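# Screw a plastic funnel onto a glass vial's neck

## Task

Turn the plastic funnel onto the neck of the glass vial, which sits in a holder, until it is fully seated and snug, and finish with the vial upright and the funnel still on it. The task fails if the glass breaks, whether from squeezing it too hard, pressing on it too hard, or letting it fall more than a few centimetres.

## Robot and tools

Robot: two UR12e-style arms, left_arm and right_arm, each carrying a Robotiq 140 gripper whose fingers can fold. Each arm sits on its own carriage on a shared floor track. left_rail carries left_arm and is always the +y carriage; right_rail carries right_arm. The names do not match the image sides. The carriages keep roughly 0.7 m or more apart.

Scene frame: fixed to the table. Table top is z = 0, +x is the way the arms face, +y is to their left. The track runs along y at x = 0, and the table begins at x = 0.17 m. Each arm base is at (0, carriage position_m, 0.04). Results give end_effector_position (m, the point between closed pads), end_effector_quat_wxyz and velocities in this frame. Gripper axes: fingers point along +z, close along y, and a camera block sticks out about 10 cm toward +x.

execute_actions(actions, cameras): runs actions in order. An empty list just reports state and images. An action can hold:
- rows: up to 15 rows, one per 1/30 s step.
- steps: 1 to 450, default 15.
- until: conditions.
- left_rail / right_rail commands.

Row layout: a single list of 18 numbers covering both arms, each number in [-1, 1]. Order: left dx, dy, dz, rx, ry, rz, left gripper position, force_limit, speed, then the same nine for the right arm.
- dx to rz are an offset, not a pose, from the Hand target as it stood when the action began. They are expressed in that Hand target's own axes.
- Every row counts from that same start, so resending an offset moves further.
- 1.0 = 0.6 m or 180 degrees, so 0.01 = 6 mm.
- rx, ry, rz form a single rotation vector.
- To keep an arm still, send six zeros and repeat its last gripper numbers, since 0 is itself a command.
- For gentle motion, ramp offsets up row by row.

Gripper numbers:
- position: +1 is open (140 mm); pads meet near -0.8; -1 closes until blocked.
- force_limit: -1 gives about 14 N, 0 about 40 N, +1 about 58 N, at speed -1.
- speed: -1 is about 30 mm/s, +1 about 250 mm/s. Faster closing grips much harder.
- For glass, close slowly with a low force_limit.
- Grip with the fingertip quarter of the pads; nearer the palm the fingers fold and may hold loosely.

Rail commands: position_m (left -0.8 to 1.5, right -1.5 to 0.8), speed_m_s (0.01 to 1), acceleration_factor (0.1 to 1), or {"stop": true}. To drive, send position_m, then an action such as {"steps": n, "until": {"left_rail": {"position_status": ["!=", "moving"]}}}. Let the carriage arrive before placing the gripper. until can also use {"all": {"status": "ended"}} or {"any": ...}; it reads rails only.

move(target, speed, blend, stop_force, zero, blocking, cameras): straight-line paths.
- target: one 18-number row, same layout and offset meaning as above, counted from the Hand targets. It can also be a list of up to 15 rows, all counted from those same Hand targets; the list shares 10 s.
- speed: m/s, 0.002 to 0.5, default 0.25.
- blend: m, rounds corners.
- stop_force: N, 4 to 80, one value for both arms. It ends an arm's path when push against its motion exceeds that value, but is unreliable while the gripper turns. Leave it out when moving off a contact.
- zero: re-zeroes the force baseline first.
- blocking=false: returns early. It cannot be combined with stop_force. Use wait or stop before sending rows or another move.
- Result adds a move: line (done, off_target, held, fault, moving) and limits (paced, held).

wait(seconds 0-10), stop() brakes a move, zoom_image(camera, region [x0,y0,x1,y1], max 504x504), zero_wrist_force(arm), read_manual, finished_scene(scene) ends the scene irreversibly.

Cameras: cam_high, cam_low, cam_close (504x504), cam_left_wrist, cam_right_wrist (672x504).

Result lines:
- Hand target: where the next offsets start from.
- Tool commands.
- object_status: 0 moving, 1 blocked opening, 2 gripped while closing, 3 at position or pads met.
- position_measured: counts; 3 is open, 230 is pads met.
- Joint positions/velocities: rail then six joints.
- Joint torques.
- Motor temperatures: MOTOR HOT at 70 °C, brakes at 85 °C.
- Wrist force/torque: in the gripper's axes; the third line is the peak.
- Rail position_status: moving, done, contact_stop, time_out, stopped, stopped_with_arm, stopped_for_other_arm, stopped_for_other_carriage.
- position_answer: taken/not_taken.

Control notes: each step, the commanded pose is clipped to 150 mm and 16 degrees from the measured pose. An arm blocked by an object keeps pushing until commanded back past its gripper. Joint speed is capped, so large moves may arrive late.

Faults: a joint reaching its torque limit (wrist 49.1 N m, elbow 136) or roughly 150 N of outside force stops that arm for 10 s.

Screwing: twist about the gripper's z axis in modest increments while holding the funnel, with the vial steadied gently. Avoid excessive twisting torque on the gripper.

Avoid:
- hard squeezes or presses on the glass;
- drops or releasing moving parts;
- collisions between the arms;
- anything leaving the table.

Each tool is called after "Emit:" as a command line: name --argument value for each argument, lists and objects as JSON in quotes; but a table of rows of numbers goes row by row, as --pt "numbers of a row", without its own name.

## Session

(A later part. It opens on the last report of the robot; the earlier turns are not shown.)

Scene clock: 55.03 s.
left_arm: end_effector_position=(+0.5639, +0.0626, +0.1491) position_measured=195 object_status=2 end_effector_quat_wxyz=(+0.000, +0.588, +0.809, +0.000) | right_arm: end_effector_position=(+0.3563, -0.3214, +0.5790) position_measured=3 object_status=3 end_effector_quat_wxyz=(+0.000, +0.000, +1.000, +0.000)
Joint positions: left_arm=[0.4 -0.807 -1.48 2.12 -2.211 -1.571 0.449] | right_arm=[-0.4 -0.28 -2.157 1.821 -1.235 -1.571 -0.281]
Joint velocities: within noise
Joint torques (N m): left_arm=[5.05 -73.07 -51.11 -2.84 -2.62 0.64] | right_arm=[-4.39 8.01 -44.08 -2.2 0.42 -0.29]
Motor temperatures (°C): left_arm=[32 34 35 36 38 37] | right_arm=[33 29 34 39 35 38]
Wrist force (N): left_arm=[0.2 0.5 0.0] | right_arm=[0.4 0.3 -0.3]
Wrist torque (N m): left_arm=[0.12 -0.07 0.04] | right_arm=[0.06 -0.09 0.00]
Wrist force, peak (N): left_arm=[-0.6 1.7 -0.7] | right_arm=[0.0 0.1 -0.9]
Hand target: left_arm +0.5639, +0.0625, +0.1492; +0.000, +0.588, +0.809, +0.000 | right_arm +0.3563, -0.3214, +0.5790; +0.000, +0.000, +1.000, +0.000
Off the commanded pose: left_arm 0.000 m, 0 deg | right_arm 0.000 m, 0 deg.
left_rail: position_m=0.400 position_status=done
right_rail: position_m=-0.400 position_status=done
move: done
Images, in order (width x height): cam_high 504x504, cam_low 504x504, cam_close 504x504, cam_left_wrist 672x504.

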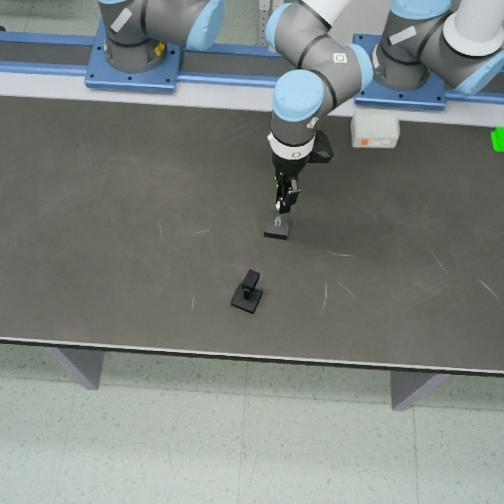

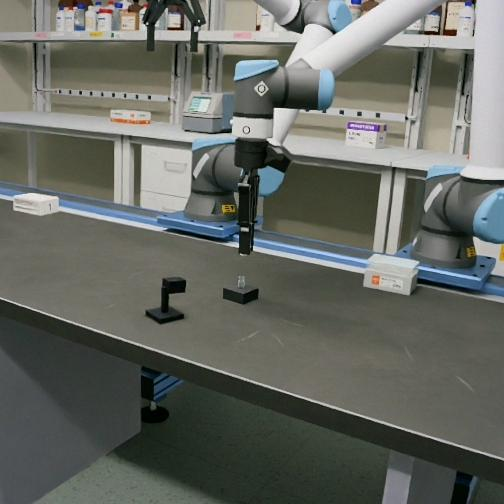

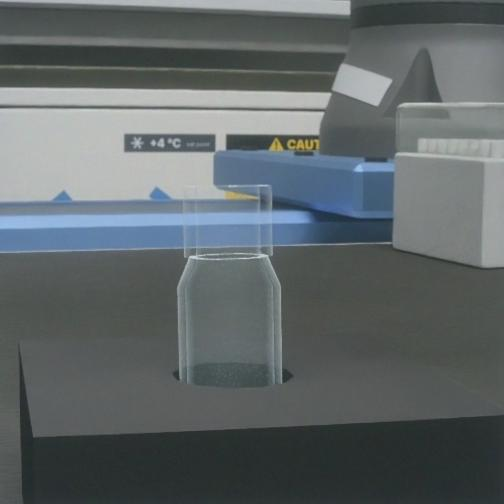

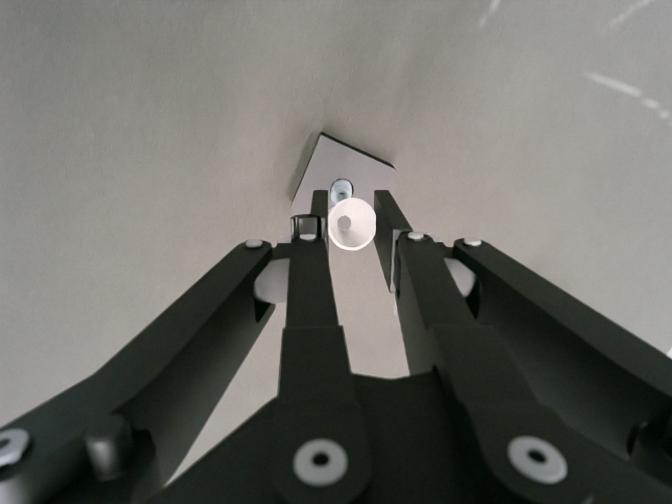

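Emit:
move --pt "0.07 0.04 0 0 0 -0.67 -1 -1 -1 0 0 0 0 0 0 1 1 1" --pt "0.14 0.08 0 0 0 0.66 -1 -1 -1 0 0 0 0 0 0 1 1 1" --pt "0.207 0.119 0.1 0 0 -0.02 -1 -1 -1 0 0 0 0 0 0 1 1 1" --speed 0.5 --blend 0.02 --cameras '[]'

Emit:
move --target '[0,0,0.09,0,0,0,-1,-1,-1,0,0,0,0,0,0,1,1,1]' --speed 0.02 --stop_force 4 --cameras '["cam_low"]'

Scene clock: 63.03 s.
left_arm: end_effector_position=(+0.5935, +0.2027, +0.0892) position_measured=195 object_status=2 end_effector_quat_wxyz=(+0.000, +0.562, +0.827, +0.000) | right_arm: end_effector_position=(+0.3563, -0.3214, +0.5790) position_measured=3 object_status=3 end_effector_quat_wxyz=(+0.000, +0.000, +1.000, +0.000)
Joint positions: left_arm=[0.4 -0.603 -1.453 2.227 -2.345 -1.571 -5.692] | right_arm=[-0.4 -0.28 -2.157 1.821 -1.235 -1.571 -0.28]
Joint velocities: within noise
Joint torques (N m): left_arm=[-8.5 -28.43 -24.77 -7.16 2.33 -2.91] | right_arm=[-5.57 7.26 -44.25 -2.08 0.47 -0.01]
Motor temperatures (°C): left_arm=[32 34 35 36 38 37] | right_arm=[33 29 34 39 35 38]
Wrist force (N): left_arm=[-0.1 1.0 -0.3] | right_arm=[0.3 0.1 0.1]
Wrist torque (N m): left_arm=[0.24 0.00 0.04] | right_arm=[0.04 -0.06 -0.01]
Wrist force, peak (N): left_arm=[0.3 1.5 -0.5] | right_arm=[0.8 -0.5 -0.4]
Hand target: left_arm +0.5934, +0.2027, +0.0892; +0.000, +0.562, +0.827, +0.000 | right_arm +0.3563, -0.3214, +0.5790; +0.000, +0.000, +1.000, +0.000
Off the commanded pose: left_arm 0.000 m, 0 deg | right_arm 0.000 m, 0 deg.
left_rail: position_m=0.400 position_status=done
right_rail: position_m=-0.400 position_status=done
move: done
No camera images: "cameras" was empty.

Scene clock: 66.63 s.
left_arm: end_effector_position=(+0.5934, +0.2027, +0.0432) position_measured=195 object_status=2 end_effector_quat_wxyz=(+0.000, +0.562, +0.827, +0.000) | right_arm: end_effector_position=(+0.3563, -0.3214, +0.5790) position_measured=3 object_status=3 end_effector_quat_wxyz=(+0.000, +0.000, +1.000, +0.000)
Joint positions: left_arm=[0.4 -0.603 -1.383 2.258 -2.446 -1.571 -5.693] | right_arm=[-0.4 -0.28 -2.157 1.821 -1.235 -1.571 -0.281]
Joint velocities: within noise
Joint torques (N m): left_arm=[-3.22 -72.1 -41.07 -3.5 3.06 -2.81] | right_arm=[-5.57 6.73 -44.56 -2.27 0.57 -0.27]
Motor temperatures (°C): left_arm=[32 34 35 36 38 37] | right_arm=[33 29 34 39 35 38]
Wrist force (N): left_arm=[-0.3 1.3 0.1] | right_arm=[-0.2 0.2 -0.7]
Wrist torque (N m): left_arm=[0.29 0.02 0.03] | right_arm=[0.06 0.06 0.00]
Wrist force, peak (N): left_arm=[-0.8 0.7 -9.0] | right_arm=[0.7 0.0 -0.7]
Hand target: left_arm +0.5934, +0.2027, +0.0431; +0.000, +0.562, +0.827, +0.000 (not the last commanded pose) | right_arm +0.3563, -0.3214, +0.5790; +0.000, +0.000, +1.000, +0.000
Off the commanded pose: left_arm 0.008 m, 0 deg | right_arm 0.000 m, 0 deg.
left_rail: position_m=0.400 position_status=done
right_rail: position_m=-0.400 position_status=done
move: contact (left_arm)
Images, in order (width x height): cam_low 504x504.

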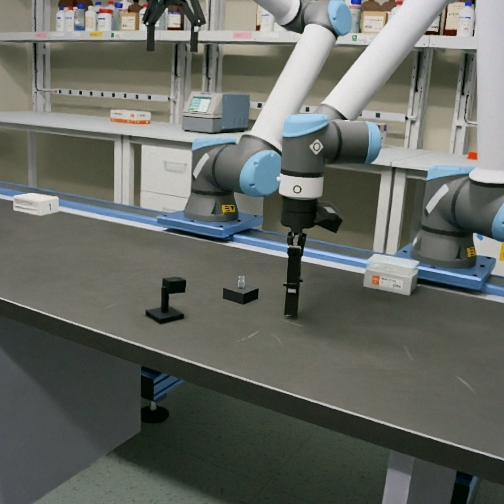

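Emit:
move --pt "0 0 0 0 0 0 -0.15 -1 -1 0 0 0 0 0 0 1 1 1" --pt "0 0 0 0 0 0.5 -0.15 -1 -1 0 0 0 0 0 0 1 1 1" --pt "0 0 0 0 0 0.5 -1 -1 -1 0 0 0 0 0 0 1 1 1" --speed 0.5 --cameras '["cam_left_wrist"]'

Emit:
move --pt "0 0 0 0 0 0.01 -0.15 -1 -1 0 0 0 0 0 0 1 1 1" --pt "0 0 0 0 0 -0.49 -0.15 -1 -1 0 0 0 0 0 0 1 1 1" --pt "0 0 0 0 0 -0.49 -1 -1 -1 0 0 0 0 0 0 1 1 1" --speed 0.5 --cameras '["cam_left_wrist","cam_low"]'

Emit:
zoom_image --camera "cam_left_wrist" --region '[290, 150, 420, 280]'

Emit:
zoom_image --camera "cam_low" --region '[220, 250, 320, 350]'

Scene clock: 74.37 s.
left_arm: end_effector_position=(+0.5934, +0.2027, +0.0432) position_measured=194 object_status=0 end_effector_quat_wxyz=(+0.000, +0.982, +0.187, +0.000) | right_arm: end_effector_position=(+0.3563, -0.3214, +0.5790) position_measured=3 object_status=3 end_effector_quat_wxyz=(+0.000, +0.000, +1.000, +0.000)
Joint positions: left_arm=[0.4 -0.603 -1.383 2.258 -2.446 -1.571 -4.122] | right_arm=[-0.4 -0.28 -2.157 1.821 -1.235 -1.571 -0.28]
Joint velocities: within noise
Joint torques (N m): left_arm=[8.8 -31.54 -38.82 -4.03 -3.09 1.78] | right_arm=[-6.1 7.4 -45 -2.28 0.34 -0.05]
Motor temperatures (°C): left_arm=[32 34 35 36 38 37] | right_arm=[33 29 34 39 35 38]
Wrist force (N): left_arm=[-0.6 1.0 -3.4] | right_arm=[-0.3 0.0 -0.2]
Wrist torque (N m): left_arm=[0.28 0.06 0.00] | right_arm=[0.01 0.06 0.00]
Wrist force, peak (N): left_arm=[-0.6 0.6 -4.0] | right_arm=[0.1 0.9 -0.6]
Hand target: left_arm +0.5934, +0.2027, +0.0431; +0.000, +0.982, +0.187, +0.000 | right_arm +0.3563, -0.3214, +0.5790; +0.000, +0.000, +1.000, +0.000
Off the commanded pose: left_arm 0.000 m, 0 deg | right_arm 0.000 m, 0 deg.
left_rail: position_m=0.400 position_status=done
right_rail: position_m=-0.400 position_status=done
move: done
Images, in order (width x height): cam_left_wrist 672x504.

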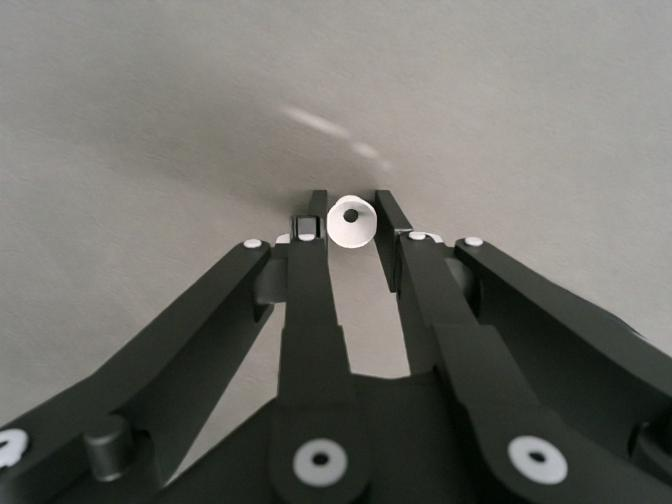

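Scene clock: 79.07 s.
left_arm: end_effector_position=(+0.5934, +0.2027, +0.0431) position_measured=194 object_status=0 end_effector_quat_wxyz=(+0.000, +0.575, +0.818, +0.000) | right_arm: end_effector_position=(+0.3563, -0.3214, +0.5790) position_measured=3 object_status=3 end_effector_quat_wxyz=(+0.000, +0.000, +1.000, +0.000)
Joint positions: left_arm=[0.4 -0.603 -1.383 2.258 -2.446 -1.571 -5.661] | right_arm=[-0.4 -0.28 -2.157 1.821 -1.235 -1.571 -0.28]
Joint velocities: within noise
Joint torques (N m): left_arm=[-8.64 -68.63 -23.31 -4.09 2.75 -2.68] | right_arm=[-6.76 7.61 -45.68 -2.23 0.38 -0.36]
Motor temperatures (°C): left_arm=[32 34 35 36 38 37] | right_arm=[33 29 34 39 35 38]
Wrist force (N): left_arm=[0.0 0.8 -2.8] | right_arm=[-0.1 0.1 -0.6]
Wrist torque (N m): left_arm=[0.23 -0.01 0.03] | right_arm=[0.02 0.04 0.00]
Wrist force, peak (N): left_arm=[-0.4 0.9 -3.8] | right_arm=[0.3 0.9 -0.8]
Hand target: left_arm +0.5934, +0.2027, +0.0431; +0.000, +0.575, +0.818, +0.000 | right_arm +0.3563, -0.3214, +0.5790; +0.000, +0.000, +1.000, +0.000
Off the commanded pose: left_arm 0.000 m, 0 deg | right_arm 0.000 m, 0 deg.
left_rail: position_m=0.400 position_status=done
right_rail: position_m=-0.400 position_status=done
move: done
Images, in order (width x height): cam_low 504x504, cam_left_wrist 672x504.

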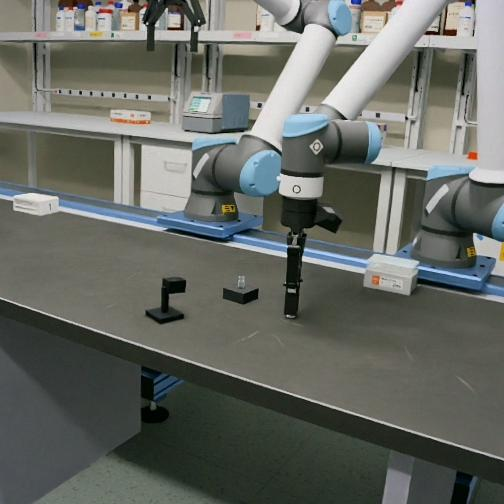

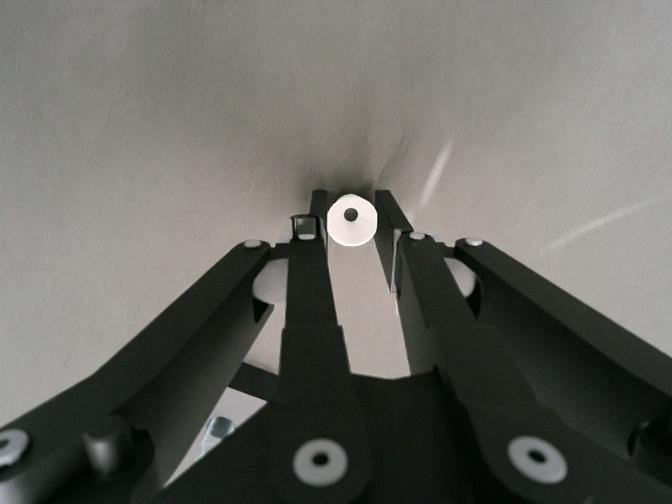

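Scaled by 3.877 from the camera's 672x504 image, which has a finer 960x720 frame.

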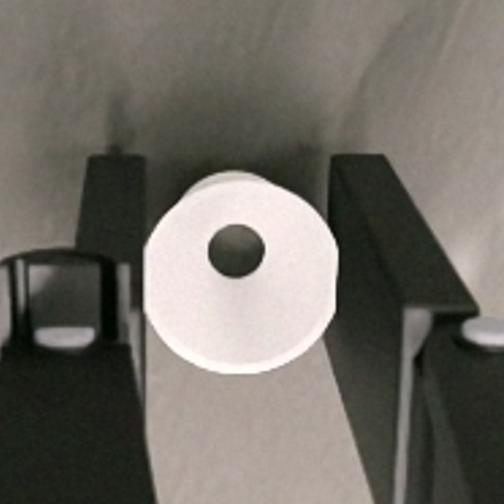

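Scaled by 5.040 from the camera's 504x504 image, which has a finer 720x720 frame.

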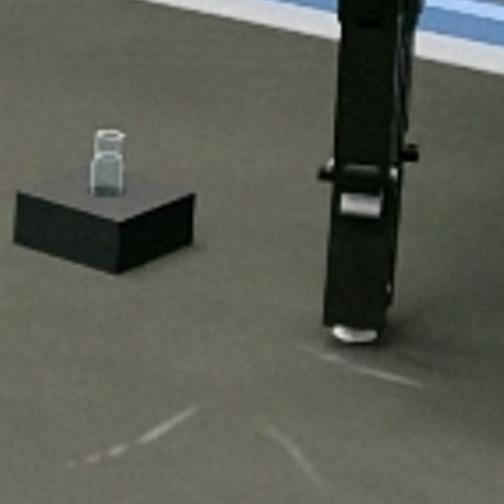

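Emit:
execute_actions --actions '[]' --cameras '["cam_close"]'

Scene clock: 82.10 s.
left_arm: end_effector_position=(+0.5934, +0.2027, +0.0431) position_measured=194 object_status=2 end_effector_quat_wxyz=(+0.000, +0.575, +0.818, +0.000) | right_arm: end_effector_position=(+0.3563, -0.3214, +0.5790) position_measured=3 object_status=3 end_effector_quat_wxyz=(+0.000, +0.000, +1.000, +0.000)
Joint positions: left_arm=[0.4 -0.603 -1.383 2.258 -2.446 -1.571 -5.661] | right_arm=[-0.4 -0.28 -2.157 1.821 -1.235 -1.571 -0.281]
Joint velocities: within noise
Joint torques (N m): left_arm=[-6.91 -53.46 -31.84 -5.36 2.17 -2.83] | right_arm=[-5.72 6.78 -46.13 -2.4 0.5 -0.2]
Motor temperatures (°C): left_arm=[32 34 35 36 38 37] | right_arm=[33 29 34 39 35 38]
Wrist force (N): left_arm=[-0.4 0.8 -2.9] | right_arm=[0.6 0.1 -0.1]
Wrist torque (N m): left_arm=[0.23 0.08 0.02] | right_arm=[0.04 -0.14 0.00]
Wrist force, peak (N): left_arm=[-0.3 0.9 -3.7] | right_arm=[1.0 0.1 -0.1]
Hand target: left_arm +0.5934, +0.2027, +0.0431; +0.000, +0.575, +0.818, +0.000 | right_arm +0.3563, -0.3214, +0.5790; +0.000, +0.000, +1.000, +0.000
Tool commands: left_gripper/position=-1.0 left_gripper/force_limit=-1.0 left_gripper/speed=-1.0 right_gripper/position=+1.0 right_gripper/force_limit=+1.0 right_gripper/speed=+1.0
Off the commanded pose: left_arm 0.000 m, 0 deg | right_arm 0.000 m, 0 deg.
left_rail: position_m=0.400 position_status=done
right_rail: position_m=-0.400 position_status=done
Images, in order (width x height): cam_close 504x504.

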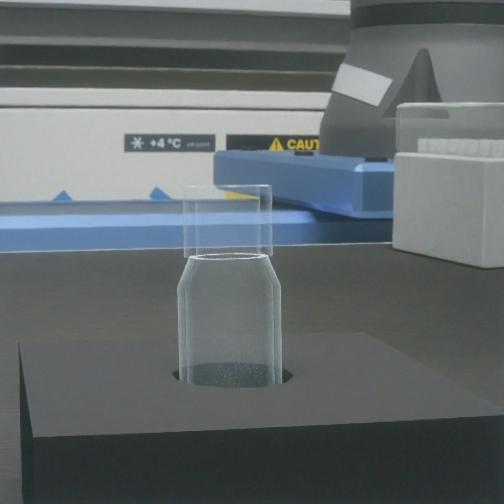

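Emit:
move --pt "0 0 -0.2 0 0 0 -1 -1 -1 0 0 0 0 0 0 1 1 1" --pt "-0.2142 -0.1328 -0.2 0 0 0 -1 -1 -1 0 0 0 0 0 0 1 1 1" --pt "-0.2142 -0.1328 -0.1098 0 0 0 -1 -1 -1 0 0 0 0 0 0 1 1 1" --speed 0.15 --cameras '["cam_close","cam_low","cam_left_wrist"]'

Emit:
zoom_image --camera "cam_low" --region '[200, 230, 290, 320]'

Emit:
zoom_image --camera "cam_left_wrist" --region '[270, 140, 430, 290]'

Scene clock: 85.93 s.
left_arm: end_effector_position=(+0.5620, +0.0548, +0.1091) position_measured=194 object_status=2 end_effector_quat_wxyz=(+0.000, +0.575, +0.818, +0.000) | right_arm: end_effector_position=(+0.3563, -0.3214, +0.5790) position_measured=3 object_status=3 end_effector_quat_wxyz=(+0.000, +0.000, +1.000, +0.000)
Joint positions: left_arm=[0.4 -0.818 -1.428 2.15 -2.292 -1.571 -5.876] | right_arm=[-0.4 -0.28 -2.157 1.821 -1.235 -1.571 -0.28]
Joint velocities: within noise
Joint torques (N m): left_arm=[8.3 -33.79 -25.35 -7.33 2.96 0.65] | right_arm=[-3.87 6.44 -46.1 -2.35 0.34 -0.25]
Motor temperatures (°C): left_arm=[32 34 35 36 38 37] | right_arm=[33 29 34 39 35 38]
Wrist force (N): left_arm=[-0.2 1.2 0.0] | right_arm=[-0.2 0.1 -0.5]
Wrist torque (N m): left_arm=[0.27 0.02 0.03] | right_arm=[0.02 0.05 0.00]
Wrist force, peak (N): left_arm=[-0.3 0.9 -3.7] | right_arm=[1.2 -0.2 0.3]
Hand target: left_arm +0.5620, +0.0548, +0.1090; +0.000, +0.575, +0.818, +0.000 | right_arm +0.3563, -0.3214, +0.5790; +0.000, +0.000, +1.000, +0.000
Off the commanded pose: left_arm 0.000 m, 0 deg | right_arm 0.000 m, 0 deg.
left_rail: position_m=0.400 position_status=done
right_rail: position_m=-0.400 position_status=done
move: done
Images, in order (width x height): cam_low 504x504, cam_close 504x504, cam_left_wrist 672x504.

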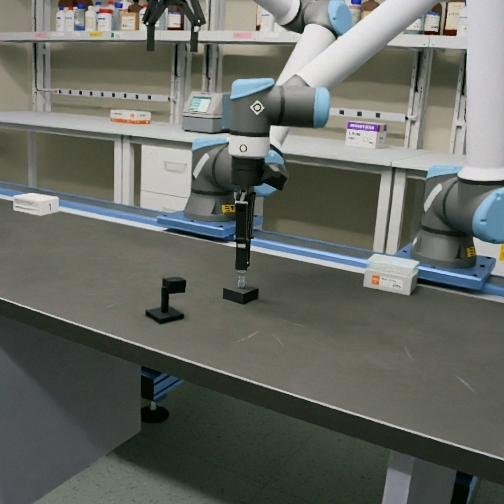

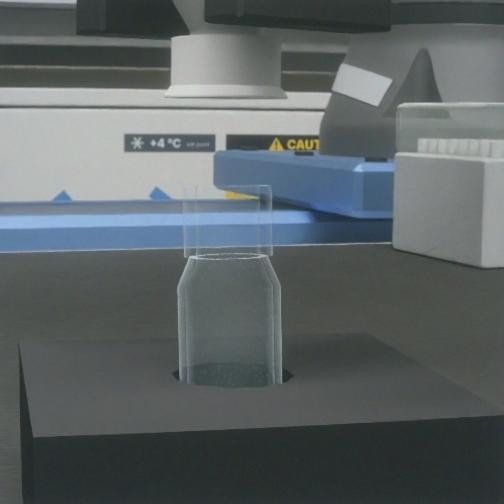

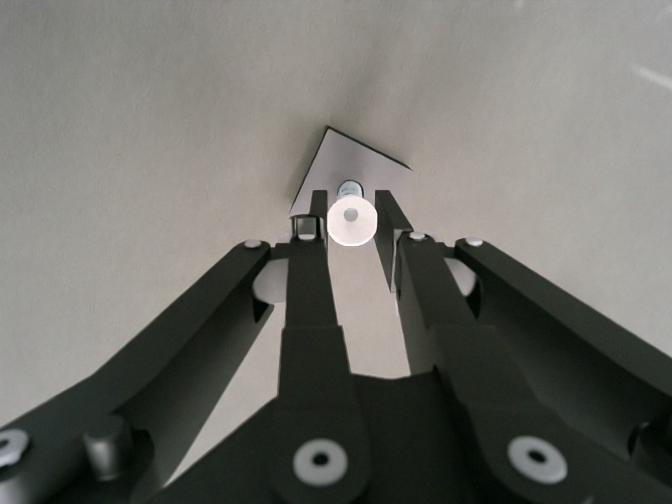

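Scaled by 5.600 from the camera's 504x504 image, which has a finer 720x720 frame.

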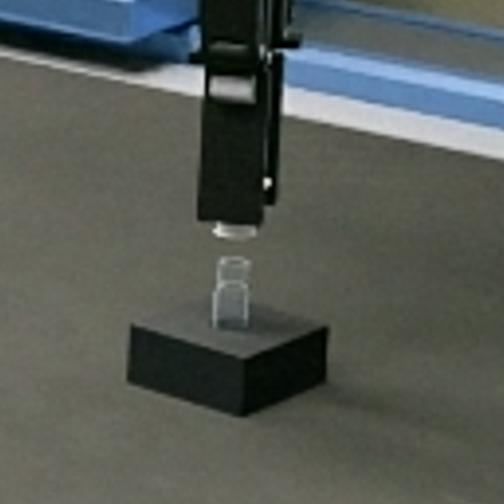

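Scaled by 3.150 from the camera's 672x504 image, which has a finer 960x720 frame.

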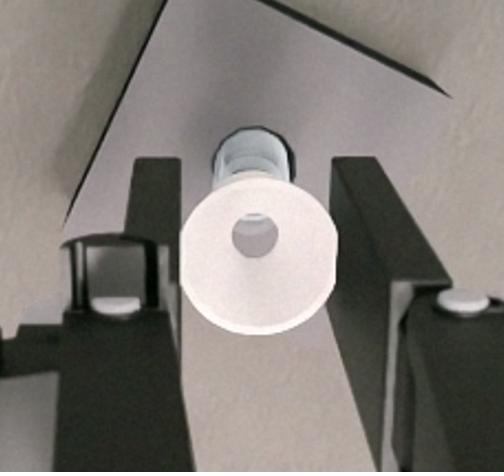

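Emit:
zoom_image --camera "cam_low" --region '[230, 264, 256, 290]'

Emit:
zoom_image --camera "cam_left_wrist" --region '[320, 170, 380, 230]'

Scaled by 19.385 from the camera's 504x504 image, which has a finer 720x720 frame.

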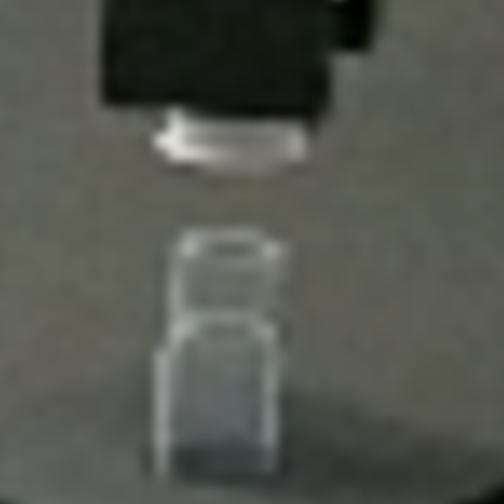

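Scaled by 8.400 from the camera's 672x504 image, which has a finer 960x720 frame.

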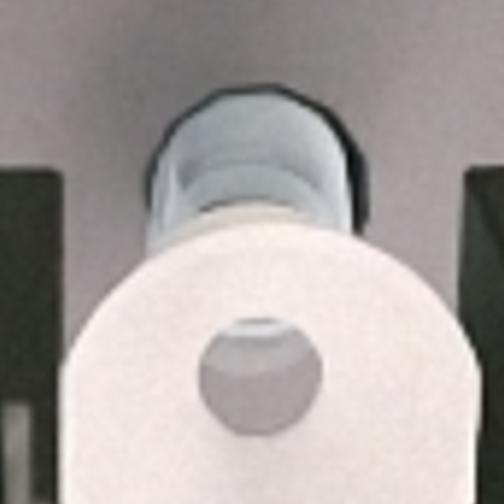

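Emit:
move --target '[0.00048,-0.00036,0.0258,0,0,0,-1,-1,-1,0,0,0,0,0,0,1,1,1]' --speed 0.008 --stop_force 5 --cameras '["cam_close","cam_low"]'

Emit:
zoom_image --camera "cam_low" --region '[230, 264, 256, 290]'

Scene clock: 90.43 s.
left_arm: end_effector_position=(+0.5617, +0.0550, +0.0935) position_measured=194 object_status=2 end_effector_quat_wxyz=(+0.000, +0.575, +0.818, +0.000) | right_arm: end_effector_position=(+0.3563, -0.3214, +0.5790) position_measured=3 object_status=3 end_effector_quat_wxyz=(+0.000, +0.000, +1.000, +0.000)
Joint positions: left_arm=[0.4 -0.818 -1.408 2.162 -2.325 -1.571 -5.876] | right_arm=[-0.4 -0.28 -2.157 1.821 -1.235 -1.571 -0.281]
Joint velocities: within noise
Joint torques (N m): left_arm=[-7.42 -34.11 -25.45 -7.34 1.93 -2.63] | right_arm=[-5.3 6.89 -47.29 -2.31 0.58 -0.27]
Motor temperatures (°C): left_arm=[32 34 35 36 38 37] | right_arm=[33 29 34 39 35 38]
Wrist force (N): left_arm=[0.3 1.0 0.2] | right_arm=[0.3 0.0 -0.2]
Wrist torque (N m): left_arm=[0.20 -0.10 0.02] | right_arm=[0.01 -0.06 0.00]
Wrist force, peak (N): left_arm=[-0.5 1.5 -0.1] | right_arm=[0.8 0.3 -1.0]
Hand target: left_arm +0.5617, +0.0550, +0.0935; +0.000, +0.575, +0.818, +0.000 | right_arm +0.3563, -0.3214, +0.5790; +0.000, +0.000, +1.000, +0.000
Off the commanded pose: left_arm 0.000 m, 0 deg | right_arm 0.000 m, 0 deg.
left_rail: position_m=0.400 position_status=done
right_rail: position_m=-0.400 position_status=done
move: done
Images, in order (width x height): cam_low 504x504, cam_close 504x504.

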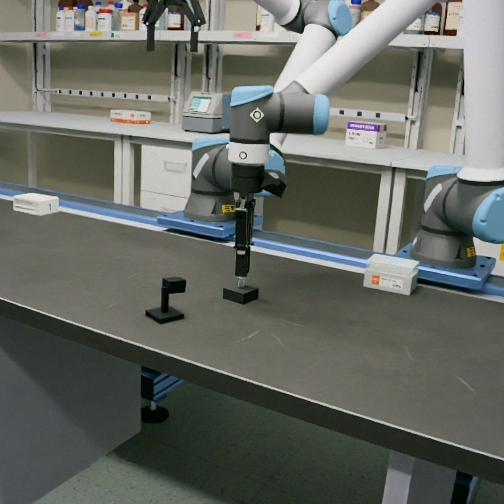

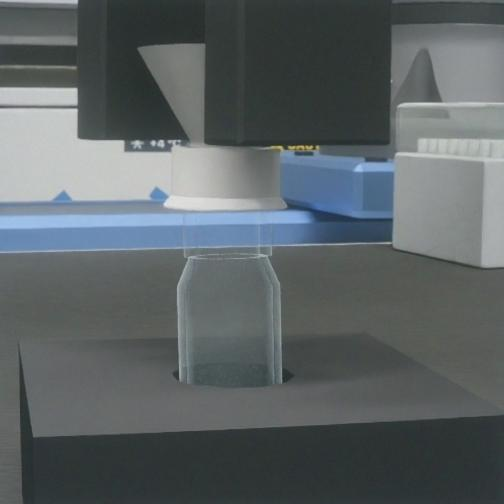

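Scaled by 19.385 from the camera's 504x504 image, which has a finer 720x720 frame.

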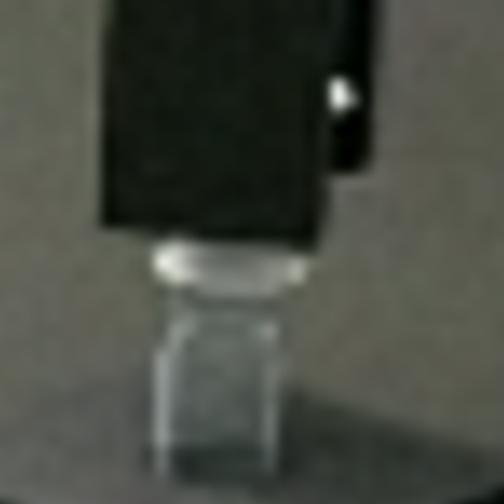

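Emit:
move --target '[0,0,0.008,0,0,0,-1,-1,-1,0,0,0,0,0,0,1,1,1]' --speed 0.004 --stop_force 4 --cameras '["cam_close"]'

Emit:
move --target '[0,0,0.0015,0,0,0.7,-1,-1,-1,0,0,0,0,0,0,1,1,1]' --speed 0.45 --cameras '["cam_close"]'

Scene clock: 93.53 s.
left_arm: end_effector_position=(+0.5617, +0.0550, +0.0900) position_measured=194 object_status=2 end_effector_quat_wxyz=(+0.000, +0.575, +0.818, +0.000) | right_arm: end_effector_position=(+0.3563, -0.3214, +0.5790) position_measured=3 object_status=3 end_effector_quat_wxyz=(+0.000, +0.000, +1.000, +0.000)
Joint positions: left_arm=[0.4 -0.818 -1.403 2.165 -2.332 -1.571 -5.876] | right_arm=[-0.4 -0.28 -2.157 1.821 -1.235 -1.571 -0.28]
Joint velocities: within noise
Joint torques (N m): left_arm=[-5.5 -74.42 -43.17 -2.85 1.72 -2.63] | right_arm=[-7.22 7.65 -47.29 -2.25 0.79 -0.04]
Motor temperatures (°C): left_arm=[32 34 35 36 38 37] | right_arm=[33 29 34 39 35 38]
Wrist force (N): left_arm=[-0.1 0.7 -3.5] | right_arm=[0.2 -0.3 0.1]
Wrist torque (N m): left_arm=[0.20 0.01 0.03] | right_arm=[-0.06 -0.05 0.00]
Wrist force, peak (N): left_arm=[0.0 0.8 -5.1] | right_arm=[0.8 0.5 -0.5]
Hand target: left_arm +0.5617, +0.0550, +0.0900; +0.000, +0.575, +0.818, +0.000 (not the last commanded pose) | right_arm +0.3563, -0.3214, +0.5790; +0.000, +0.000, +1.000, +0.000
Off the commanded pose: left_arm 0.001 m, 0 deg | right_arm 0.000 m, 0 deg.
left_rail: position_m=0.400 position_status=done
right_rail: position_m=-0.400 position_status=done
move: contact (left_arm)
Images, in order (width x height): cam_close 504x504.

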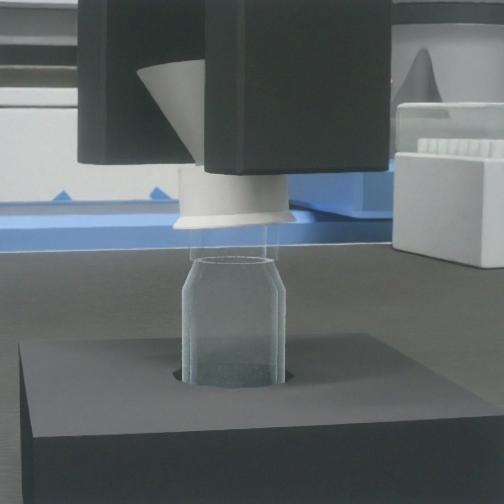

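Scene clock: 96.67 s.
left_arm: end_effector_position=(+0.5617, +0.0550, +0.0891) position_measured=194 object_status=2 end_effector_quat_wxyz=(+0.000, +0.990, -0.141, +0.000) | right_arm: end_effector_position=(+0.3563, -0.3214, +0.5790) position_measured=3 object_status=3 end_effector_quat_wxyz=(+0.000, +0.000, +1.000, +0.000)
Joint positions: left_arm=[0.4 -0.818 -1.402 2.165 -2.334 -1.571 -3.677] | right_arm=[-0.4 -0.28 -2.157 1.821 -1.235 -1.571 -0.281]
Joint velocities: within noise
Joint torques (N m): left_arm=[8.74 -31.32 -45.17 -2.75 -4.15 1.5] | right_arm=[-5.83 6.52 -47.87 -2.26 0.33 -0.12]
Motor temperatures (°C): left_arm=[32 34 35 36 38 37] | right_arm=[33 29 34 39 35 38]
Wrist force (N): left_arm=[0.0 -0.5 -3.6] | right_arm=[0.1 0.1 -0.4]
Wrist torque (N m): left_arm=[0.34 0.01 -0.02] | right_arm=[0.02 -0.02 0.00]
Wrist force, peak (N): left_arm=[-0.1 -0.2 -6.0] | right_arm=[0.4 -0.3 -0.9]
Hand target: left_arm +0.5617, +0.0550, +0.0891; +0.000, +0.990, -0.141, +0.000 | right_arm +0.3563, -0.3214, +0.5790; +0.000, +0.000, +1.000, +0.000
Off the commanded pose: left_arm 0.000 m, 0 deg | right_arm 0.000 m, 0 deg.
left_rail: position_m=0.400 position_status=done
right_rail: position_m=-0.400 position_status=done
move: done
Images, in order (width x height): cam_close 504x504.

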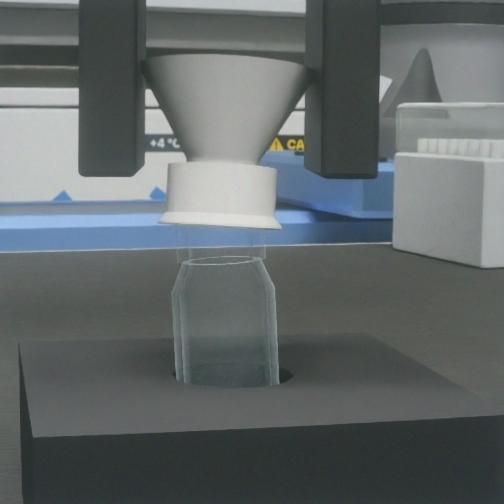

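Emit:
move --pt "0 0 -0.0015 0 0 -0.6 -1 -1 -1 0 0 0 0 0 0 1 1 1" --pt "0 0 -0.035 0 0 -0.6 -1 -1 -1 0 0 0 0 0 0 1 1 1" --speed '[0.45,0.03]' --cameras '["cam_close","cam_low"]'

Emit:
zoom_image --camera "cam_low" --region '[230, 264, 256, 290]'

Scene clock: 105.80 s.
left_arm: end_effector_position=(+0.5617, +0.0550, +0.1100) position_measured=194 object_status=2 end_effector_quat_wxyz=(+0.000, +0.696, +0.718, +0.000) | right_arm: end_effector_position=(+0.3563, -0.3214, +0.5790) position_measured=3 object_status=3 end_effector_quat_wxyz=(+0.000, +0.000, +1.000, +0.000)
Joint positions: left_arm=[0.4 -0.818 -1.43 2.15 -2.291 -1.571 -5.562] | right_arm=[-0.4 -0.28 -2.157 1.821 -1.235 -1.571 -0.28]
Joint velocities: within noise
Joint torques (N m): left_arm=[-7.63 -73.24 -47.65 -3.4 2.58 -2.58] | right_arm=[-6.96 7.67 -47.83 -2.16 0.62 0.04]
Motor temperatures (°C): left_arm=[32 34 35 36 38 37] | right_arm=[33 29 34 39 35 38]
Wrist force (N): left_arm=[-0.3 0.7 0.0] | right_arm=[0.2 0.0 -0.2]
Wrist torque (N m): left_arm=[0.16 0.06 0.01] | right_arm=[0.01 -0.05 0.00]
Wrist force, peak (N): left_arm=[-0.2 -0.7 -4.2] | right_arm=[0.4 0.5 -0.8]
Hand target: left_arm +0.5617, +0.0550, +0.1101; +0.000, +0.696, +0.718, +0.000 | right_arm +0.3563, -0.3214, +0.5790; +0.000, +0.000, +1.000, +0.000
Off the commanded pose: left_arm 0.000 m, 0 deg | right_arm 0.000 m, 0 deg.
left_rail: position_m=0.400 position_status=done
right_rail: position_m=-0.400 position_status=done
move: done
Images, in order (width x height): cam_low 504x504, cam_close 504x504.

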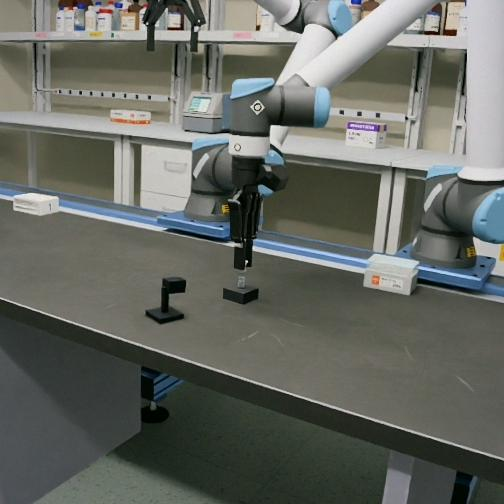

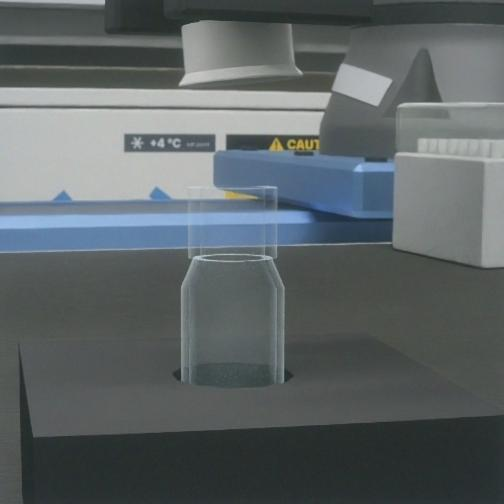

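Scaled by 19.385 from the camera's 504x504 image, which has a finer 720x720 frame.

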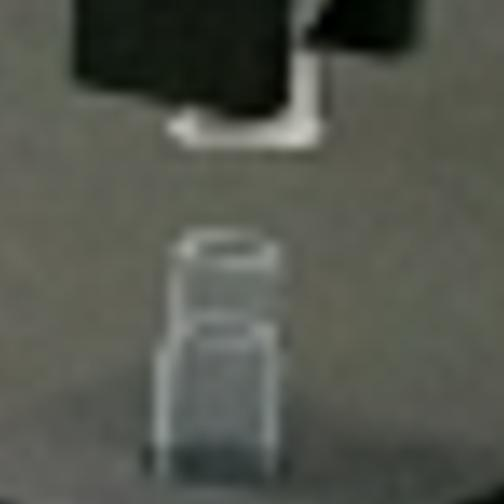

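Emit:
move --pt "0 0 -0.1 0 0 0 -1 -1 -1 0 0 0 0 0 0 1 1 1" --pt "0.2444 0.0604 -0.1 0 0 0 -1 -1 -1 0 0 0 0 0 0 1 1 1" --pt "0.2444 0.0604 0.0933 0 0 0 -1 -1 -1 0 0 0 0 0 0 1 1 1" --speed 0.15 --cameras '[]'

Emit:
move --target '[0,0,0.0185,0,0,0,-1,-1,-1,0,0,0,0,0,0,1,1,1]' --speed 0.01 --stop_force 6 --cameras '["cam_left_wrist","cam_low"]'

Emit:
zoom_image --camera "cam_low" --region '[220, 220, 290, 290]'

Scene clock: 110.53 s.
left_arm: end_effector_position=(+0.5933, +0.2027, +0.0541) position_measured=194 object_status=2 end_effector_quat_wxyz=(+0.000, +0.696, +0.718, +0.000) | right_arm: end_effector_position=(+0.3563, -0.3214, +0.5790) position_measured=3 object_status=3 end_effector_quat_wxyz=(+0.000, +0.000, +1.000, +0.000)
Joint positions: left_arm=[0.4 -0.603 -1.4 2.252 -2.422 -1.571 -5.347] | right_arm=[-0.4 -0.28 -2.157 1.821 -1.235 -1.571 -0.28]
Joint velocities: within noise
Joint torques (N m): left_arm=[9.16 -31.52 -21.93 -7.4 -3.07 1.93] | right_arm=[-7.17 7.84 -48.7 -2.34 0.31 -0.19]
Motor temperatures (°C): left_arm=[32 34 35 36 38 37] | right_arm=[33 29 34 39 35 38]
Wrist force (N): left_arm=[-0.1 0.9 -0.3] | right_arm=[-0.1 0.2 -0.4]
Wrist torque (N m): left_arm=[0.21 0.00 0.02] | right_arm=[0.04 0.03 0.00]
Wrist force, peak (N): left_arm=[1.2 1.4 -2.8] | right_arm=[0.5 0.3 -0.8]
Hand target: left_arm +0.5933, +0.2027, +0.0541; +0.000, +0.696, +0.718, +0.000 | right_arm +0.3563, -0.3214, +0.5790; +0.000, +0.000, +1.000, +0.000
Off the commanded pose: left_arm 0.000 m, 0 deg | right_arm 0.000 m, 0 deg.
left_rail: position_m=0.400 position_status=done
right_rail: position_m=-0.400 position_status=done
move: done
No camera images: "cameras" was empty.

Scene clock: 112.43 s.
left_arm: end_effector_position=(+0.5933, +0.2027, +0.0430) position_measured=194 object_status=2 end_effector_quat_wxyz=(+0.000, +0.696, +0.718, +0.000) | right_arm: end_effector_position=(+0.3563, -0.3214, +0.5790) position_measured=3 object_status=3 end_effector_quat_wxyz=(+0.000, +0.000, +1.000, +0.000)
Joint positions: left_arm=[0.4 -0.603 -1.383 2.258 -2.447 -1.571 -5.347] | right_arm=[-0.4 -0.28 -2.157 1.821 -1.235 -1.571 -0.28]
Joint velocities: within noise
Joint torques (N m): left_arm=[8.44 -30.89 -21.88 -7.09 -3.09 1.51] | right_arm=[-5.99 8.23 -48.6 -2.36 0.71 -0.51]
Motor temperatures (°C): left_arm=[32 34 35 36 38 37] | right_arm=[33 29 34 39 35 38]
Wrist force (N): left_arm=[-0.3 1.2 -0.3] | right_arm=[-0.1 -0.2 -0.5]
Wrist torque (N m): left_arm=[0.26 0.04 0.01] | right_arm=[-0.05 0.03 -0.01]
Wrist force, peak (N): left_arm=[-0.5 1.3 -0.2] | right_arm=[0.8 -0.7 0.0]
Hand target: left_arm +0.5933, +0.2027, +0.0430; +0.000, +0.696, +0.718, +0.000 | right_arm +0.3563, -0.3214, +0.5790; +0.000, +0.000, +1.000, +0.000
Off the commanded pose: left_arm 0.000 m, 0 deg | right_arm 0.000 m, 0 deg.
left_rail: position_m=0.400 position_status=done
right_rail: position_m=-0.400 position_status=done
move: done
Images, in order (width x height): cam_low 504x504, cam_left_wrist 672x504.

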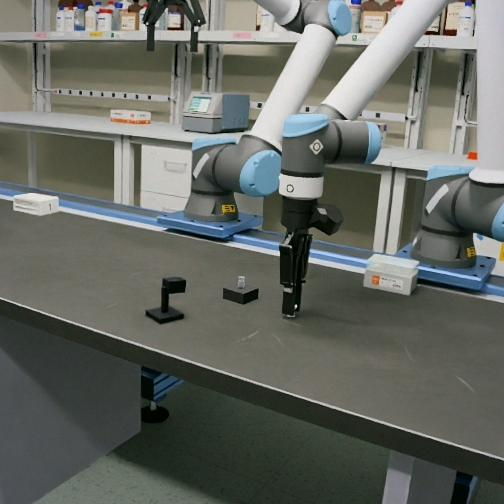

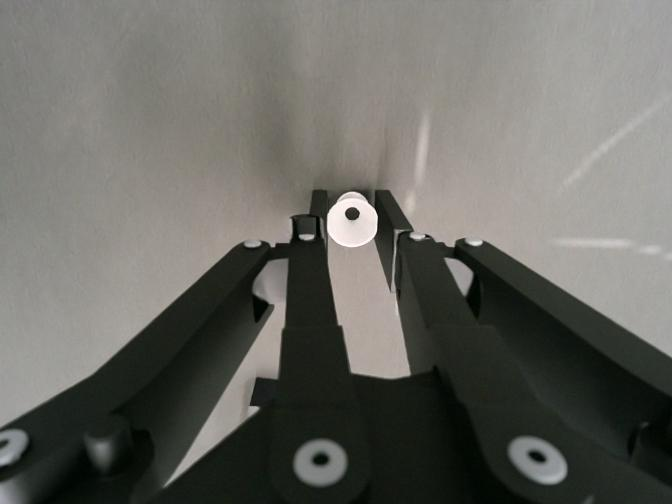

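Scaled by 7.200 from the camera's 504x504 image, which has a finer 720x720 frame.

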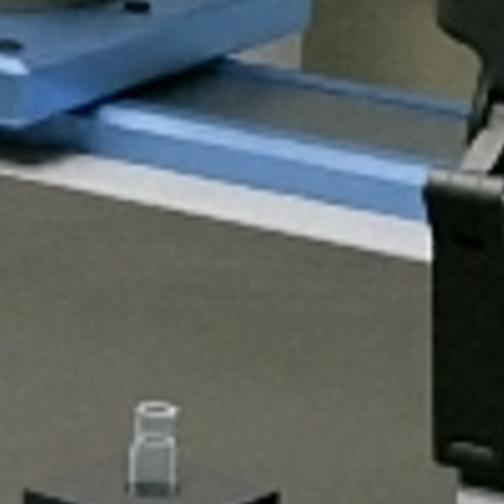

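Emit:
move --target '[0,0,0.015,0,0,0,-1,-1,-1,0,0,0,0,0,0,1,1,1]' --speed 0.008 --stop_force 6 --cameras '["cam_left_wrist"]'

Scene clock: 114.50 s.
left_arm: end_effector_position=(+0.5934, +0.2027, +0.0408) position_measured=194 object_status=2 end_effector_quat_wxyz=(+0.000, +0.696, +0.718, +0.000) | right_arm: end_effector_position=(+0.3563, -0.3214, +0.5790) position_measured=3 object_status=3 end_effector_quat_wxyz=(+0.000, +0.000, +1.000, +0.000)
Joint positions: left_arm=[0.4 -0.603 -1.379 2.26 -2.452 -1.571 -5.347] | right_arm=[-0.4 -0.28 -2.157 1.821 -1.235 -1.571 -0.28]
Joint velocities: within noise
Joint torques (N m): left_arm=[7.2 -71.83 -40.69 -4.44 -3.4 1.65] | right_arm=[-7.15 6.72 -49.06 -2.37 0.68 -0.26]
Motor temperatures (°C): left_arm=[32 34 35 36 38 37] | right_arm=[33 29 34 39 35 38]
Wrist force (N): left_arm=[-0.4 1.3 0.0] | right_arm=[0.4 -0.4 0.0]
Wrist torque (N m): left_arm=[0.29 0.06 0.01] | right_arm=[-0.09 -0.08 0.00]
Wrist force, peak (N): left_arm=[-0.3 1.4 -6.6] | right_arm=[0.9 0.0 0.2]
Hand target: left_arm +0.5934, +0.2027, +0.0408; +0.000, +0.696, +0.718, +0.000 (not the last commanded pose) | right_arm +0.3563, -0.3214, +0.5790; +0.000, +0.000, +1.000, +0.000
Off the commanded pose: left_arm 0.007 m, 0 deg | right_arm 0.000 m, 0 deg.
left_rail: position_m=0.400 position_status=done
right_rail: position_m=-0.400 position_status=done
move: contact (left_arm)
Images, in order (width x height): cam_left_wrist 672x504.

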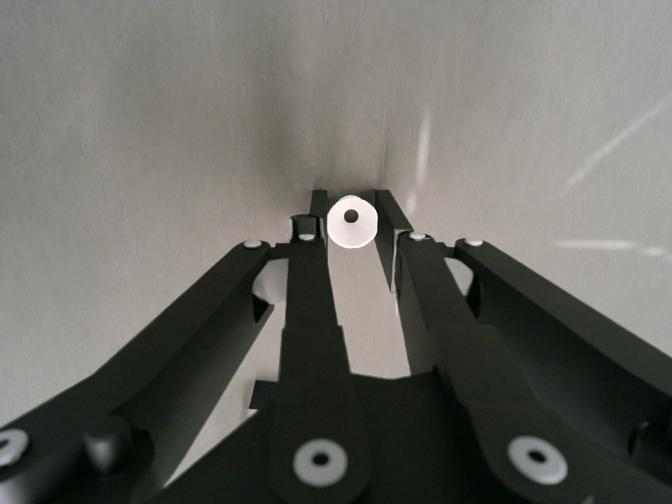

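Emit:
execute_actions --actions '[{"rows":[[0,0,0,0,0,0,-0.15,-1,-1,0,0,0,0,0,0,1,1,1]],"steps":40}]' --cameras '[]'

Emit:
move --target '[0,0,-0.0045,0,0,0.5,-0.15,-1,-1,0,0,0,0,0,0,1,1,1]' --speed 0.4 --cameras '[]'

Emit:
execute_actions --actions '[{"rows":[[0,0,0,0,0,0,-1,-1,-1,0,0,0,0,0,0,1,1,1]],"steps":60},{"rows":[[0,0,0,0,0,0,-0.98,0.0,-1,0,0,0,0,0,0,1,1,1]],"steps":30}]' --cameras '["cam_left_wrist","cam_close"]'

Scene clock: 117.03 s.
left_arm: end_effector_position=(+0.5934, +0.2027, +0.0408) position_measured=148 object_status=3 end_effector_quat_wxyz=(+0.000, +0.696, +0.718, +0.000) | right_arm: end_effector_position=(+0.3563, -0.3214, +0.5790) position_measured=3 object_status=3 end_effector_quat_wxyz=(+0.000, +0.000, +1.000, +0.000)
Joint positions: left_arm=[0.4 -0.603 -1.379 2.26 -2.452 -1.571 -5.347] | right_arm=[-0.4 -0.28 -2.157 1.821 -1.235 -1.571 -0.281]
Joint velocities: within noise
Joint torques (N m): left_arm=[9.27 -72.31 -38.19 -7.01 -3.31 1.53] | right_arm=[-6.45 6.86 -49.5 -2.42 0.51 -0.28]
Motor temperatures (°C): left_arm=[32 34 35 36 38 37] | right_arm=[33 29 34 39 35 38]
Wrist force (N): left_arm=[-0.1 1.0 -0.2] | right_arm=[0.1 0.0 0.0]
Wrist torque (N m): left_arm=[0.21 0.01 0.01] | right_arm=[0.01 -0.01 0.00]
Wrist force, peak (N): left_arm=[-0.3 1.4 -0.4] | right_arm=[0.5 -0.4 -0.6]
Hand target: left_arm +0.5934, +0.2027, +0.0408; +0.000, +0.696, +0.718, +0.000 | right_arm +0.3563, -0.3214, +0.5790; +0.000, +0.000, +1.000, +0.000
Off the commanded pose: left_arm 0.000 m, 0 deg | right_arm 0.000 m, 0 deg.
left_rail: position_m=0.400 position_status=done
right_rail: position_m=-0.400 position_status=done
No camera images: "cameras" was empty.

Scene clock: 119.67 s.
left_arm: end_effector_position=(+0.5934, +0.2027, +0.0435) position_measured=148 object_status=3 end_effector_quat_wxyz=(+0.000, +1.000, +0.016, +0.000) | right_arm: end_effector_position=(+0.3563, -0.3214, +0.5790) position_measured=3 object_status=3 end_effector_quat_wxyz=(+0.000, +0.000, +1.000, +0.000)
Joint positions: left_arm=[0.4 -0.603 -1.383 2.258 -2.446 -1.571 -3.776] | right_arm=[-0.4 -0.28 -2.157 1.821 -1.235 -1.571 -0.281]
Joint velocities: within noise
Joint torques (N m): left_arm=[8.99 -32.83 -42.06 -3 -3.29 1.86] | right_arm=[-6.69 7.78 -49.89 -2.5 0.45 -0.22]
Motor temperatures (°C): left_arm=[32 34 35 36 38 37] | right_arm=[33 29 34 39 35 38]
Wrist force (N): left_arm=[-0.7 1.0 -0.5] | right_arm=[0.2 -0.2 -0.1]
Wrist torque (N m): left_arm=[0.23 0.12 0.02] | right_arm=[-0.03 -0.05 0.00]
Wrist force, peak (N): left_arm=[-0.9 1.4 -0.1] | right_arm=[0.0 0.5 -0.8]
Hand target: left_arm +0.5934, +0.2027, +0.0435; +0.000, +1.000, +0.016, +0.000 | right_arm +0.3563, -0.3214, +0.5790; +0.000, +0.000, +1.000, +0.000
Off the commanded pose: left_arm 0.000 m, 0 deg | right_arm 0.000 m, 0 deg.
left_rail: position_m=0.400 position_status=done
right_rail: position_m=-0.400 position_status=done
move: done
No camera images: "cameras" was empty.

Scene clock: 122.87 s.
left_arm: end_effector_position=(+0.5934, +0.2027, +0.0435) position_measured=197 object_status=2 end_effector_quat_wxyz=(+0.000, +1.000, +0.016, +0.000) | right_arm: end_effector_position=(+0.3563, -0.3214, +0.5790) position_measured=3 object_status=3 end_effector_quat_wxyz=(+0.000, +0.000, +1.000, +0.000)
Joint positions: left_arm=[0.4 -0.603 -1.383 2.258 -2.446 -1.571 -3.776] | right_arm=[-0.4 -0.28 -2.157 1.821 -1.235 -1.571 -0.28]
Joint velocities: within noise
Joint torques (N m): left_arm=[8.29 -32.67 -32.44 -5.33 -3.09 1.54] | right_arm=[-6.27 7.1 -49.43 -2.3 0.52 -0.43]
Motor temperatures (°C): left_arm=[32 34 35 36 38 37] | right_arm=[33 29 34 39 35 38]
Wrist force (N): left_arm=[-0.9 0.2 -10.2] | right_arm=[0.3 0.0 -0.4]
Wrist torque (N m): left_arm=[0.23 -0.04 0.02] | right_arm=[0.01 -0.07 0.00]
Wrist force, peak (N): left_arm=[-1.6 0.4 -12.0] | right_arm=[0.4 0.6 -0.5]
Hand target: left_arm +0.5934, +0.2027, +0.0435; +0.000, +1.000, +0.016, +0.000 | right_arm +0.3563, -0.3214, +0.5790; +0.000, +0.000, +1.000, +0.000
Off the commanded pose: left_arm 0.000 m, 0 deg | right_arm 0.000 m, 0 deg.
left_rail: position_m=0.400 position_status=done
right_rail: position_m=-0.400 position_status=done
Images, in order (width x height): cam_close 504x504, cam_left_wrist 672x504.

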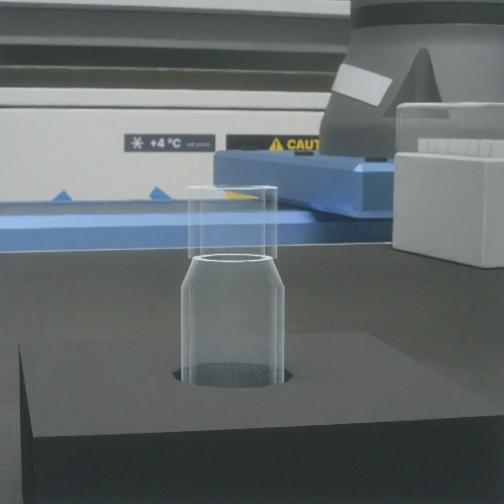

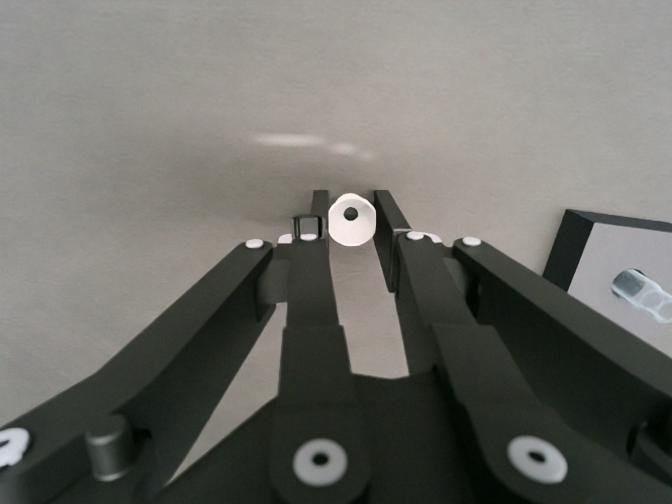

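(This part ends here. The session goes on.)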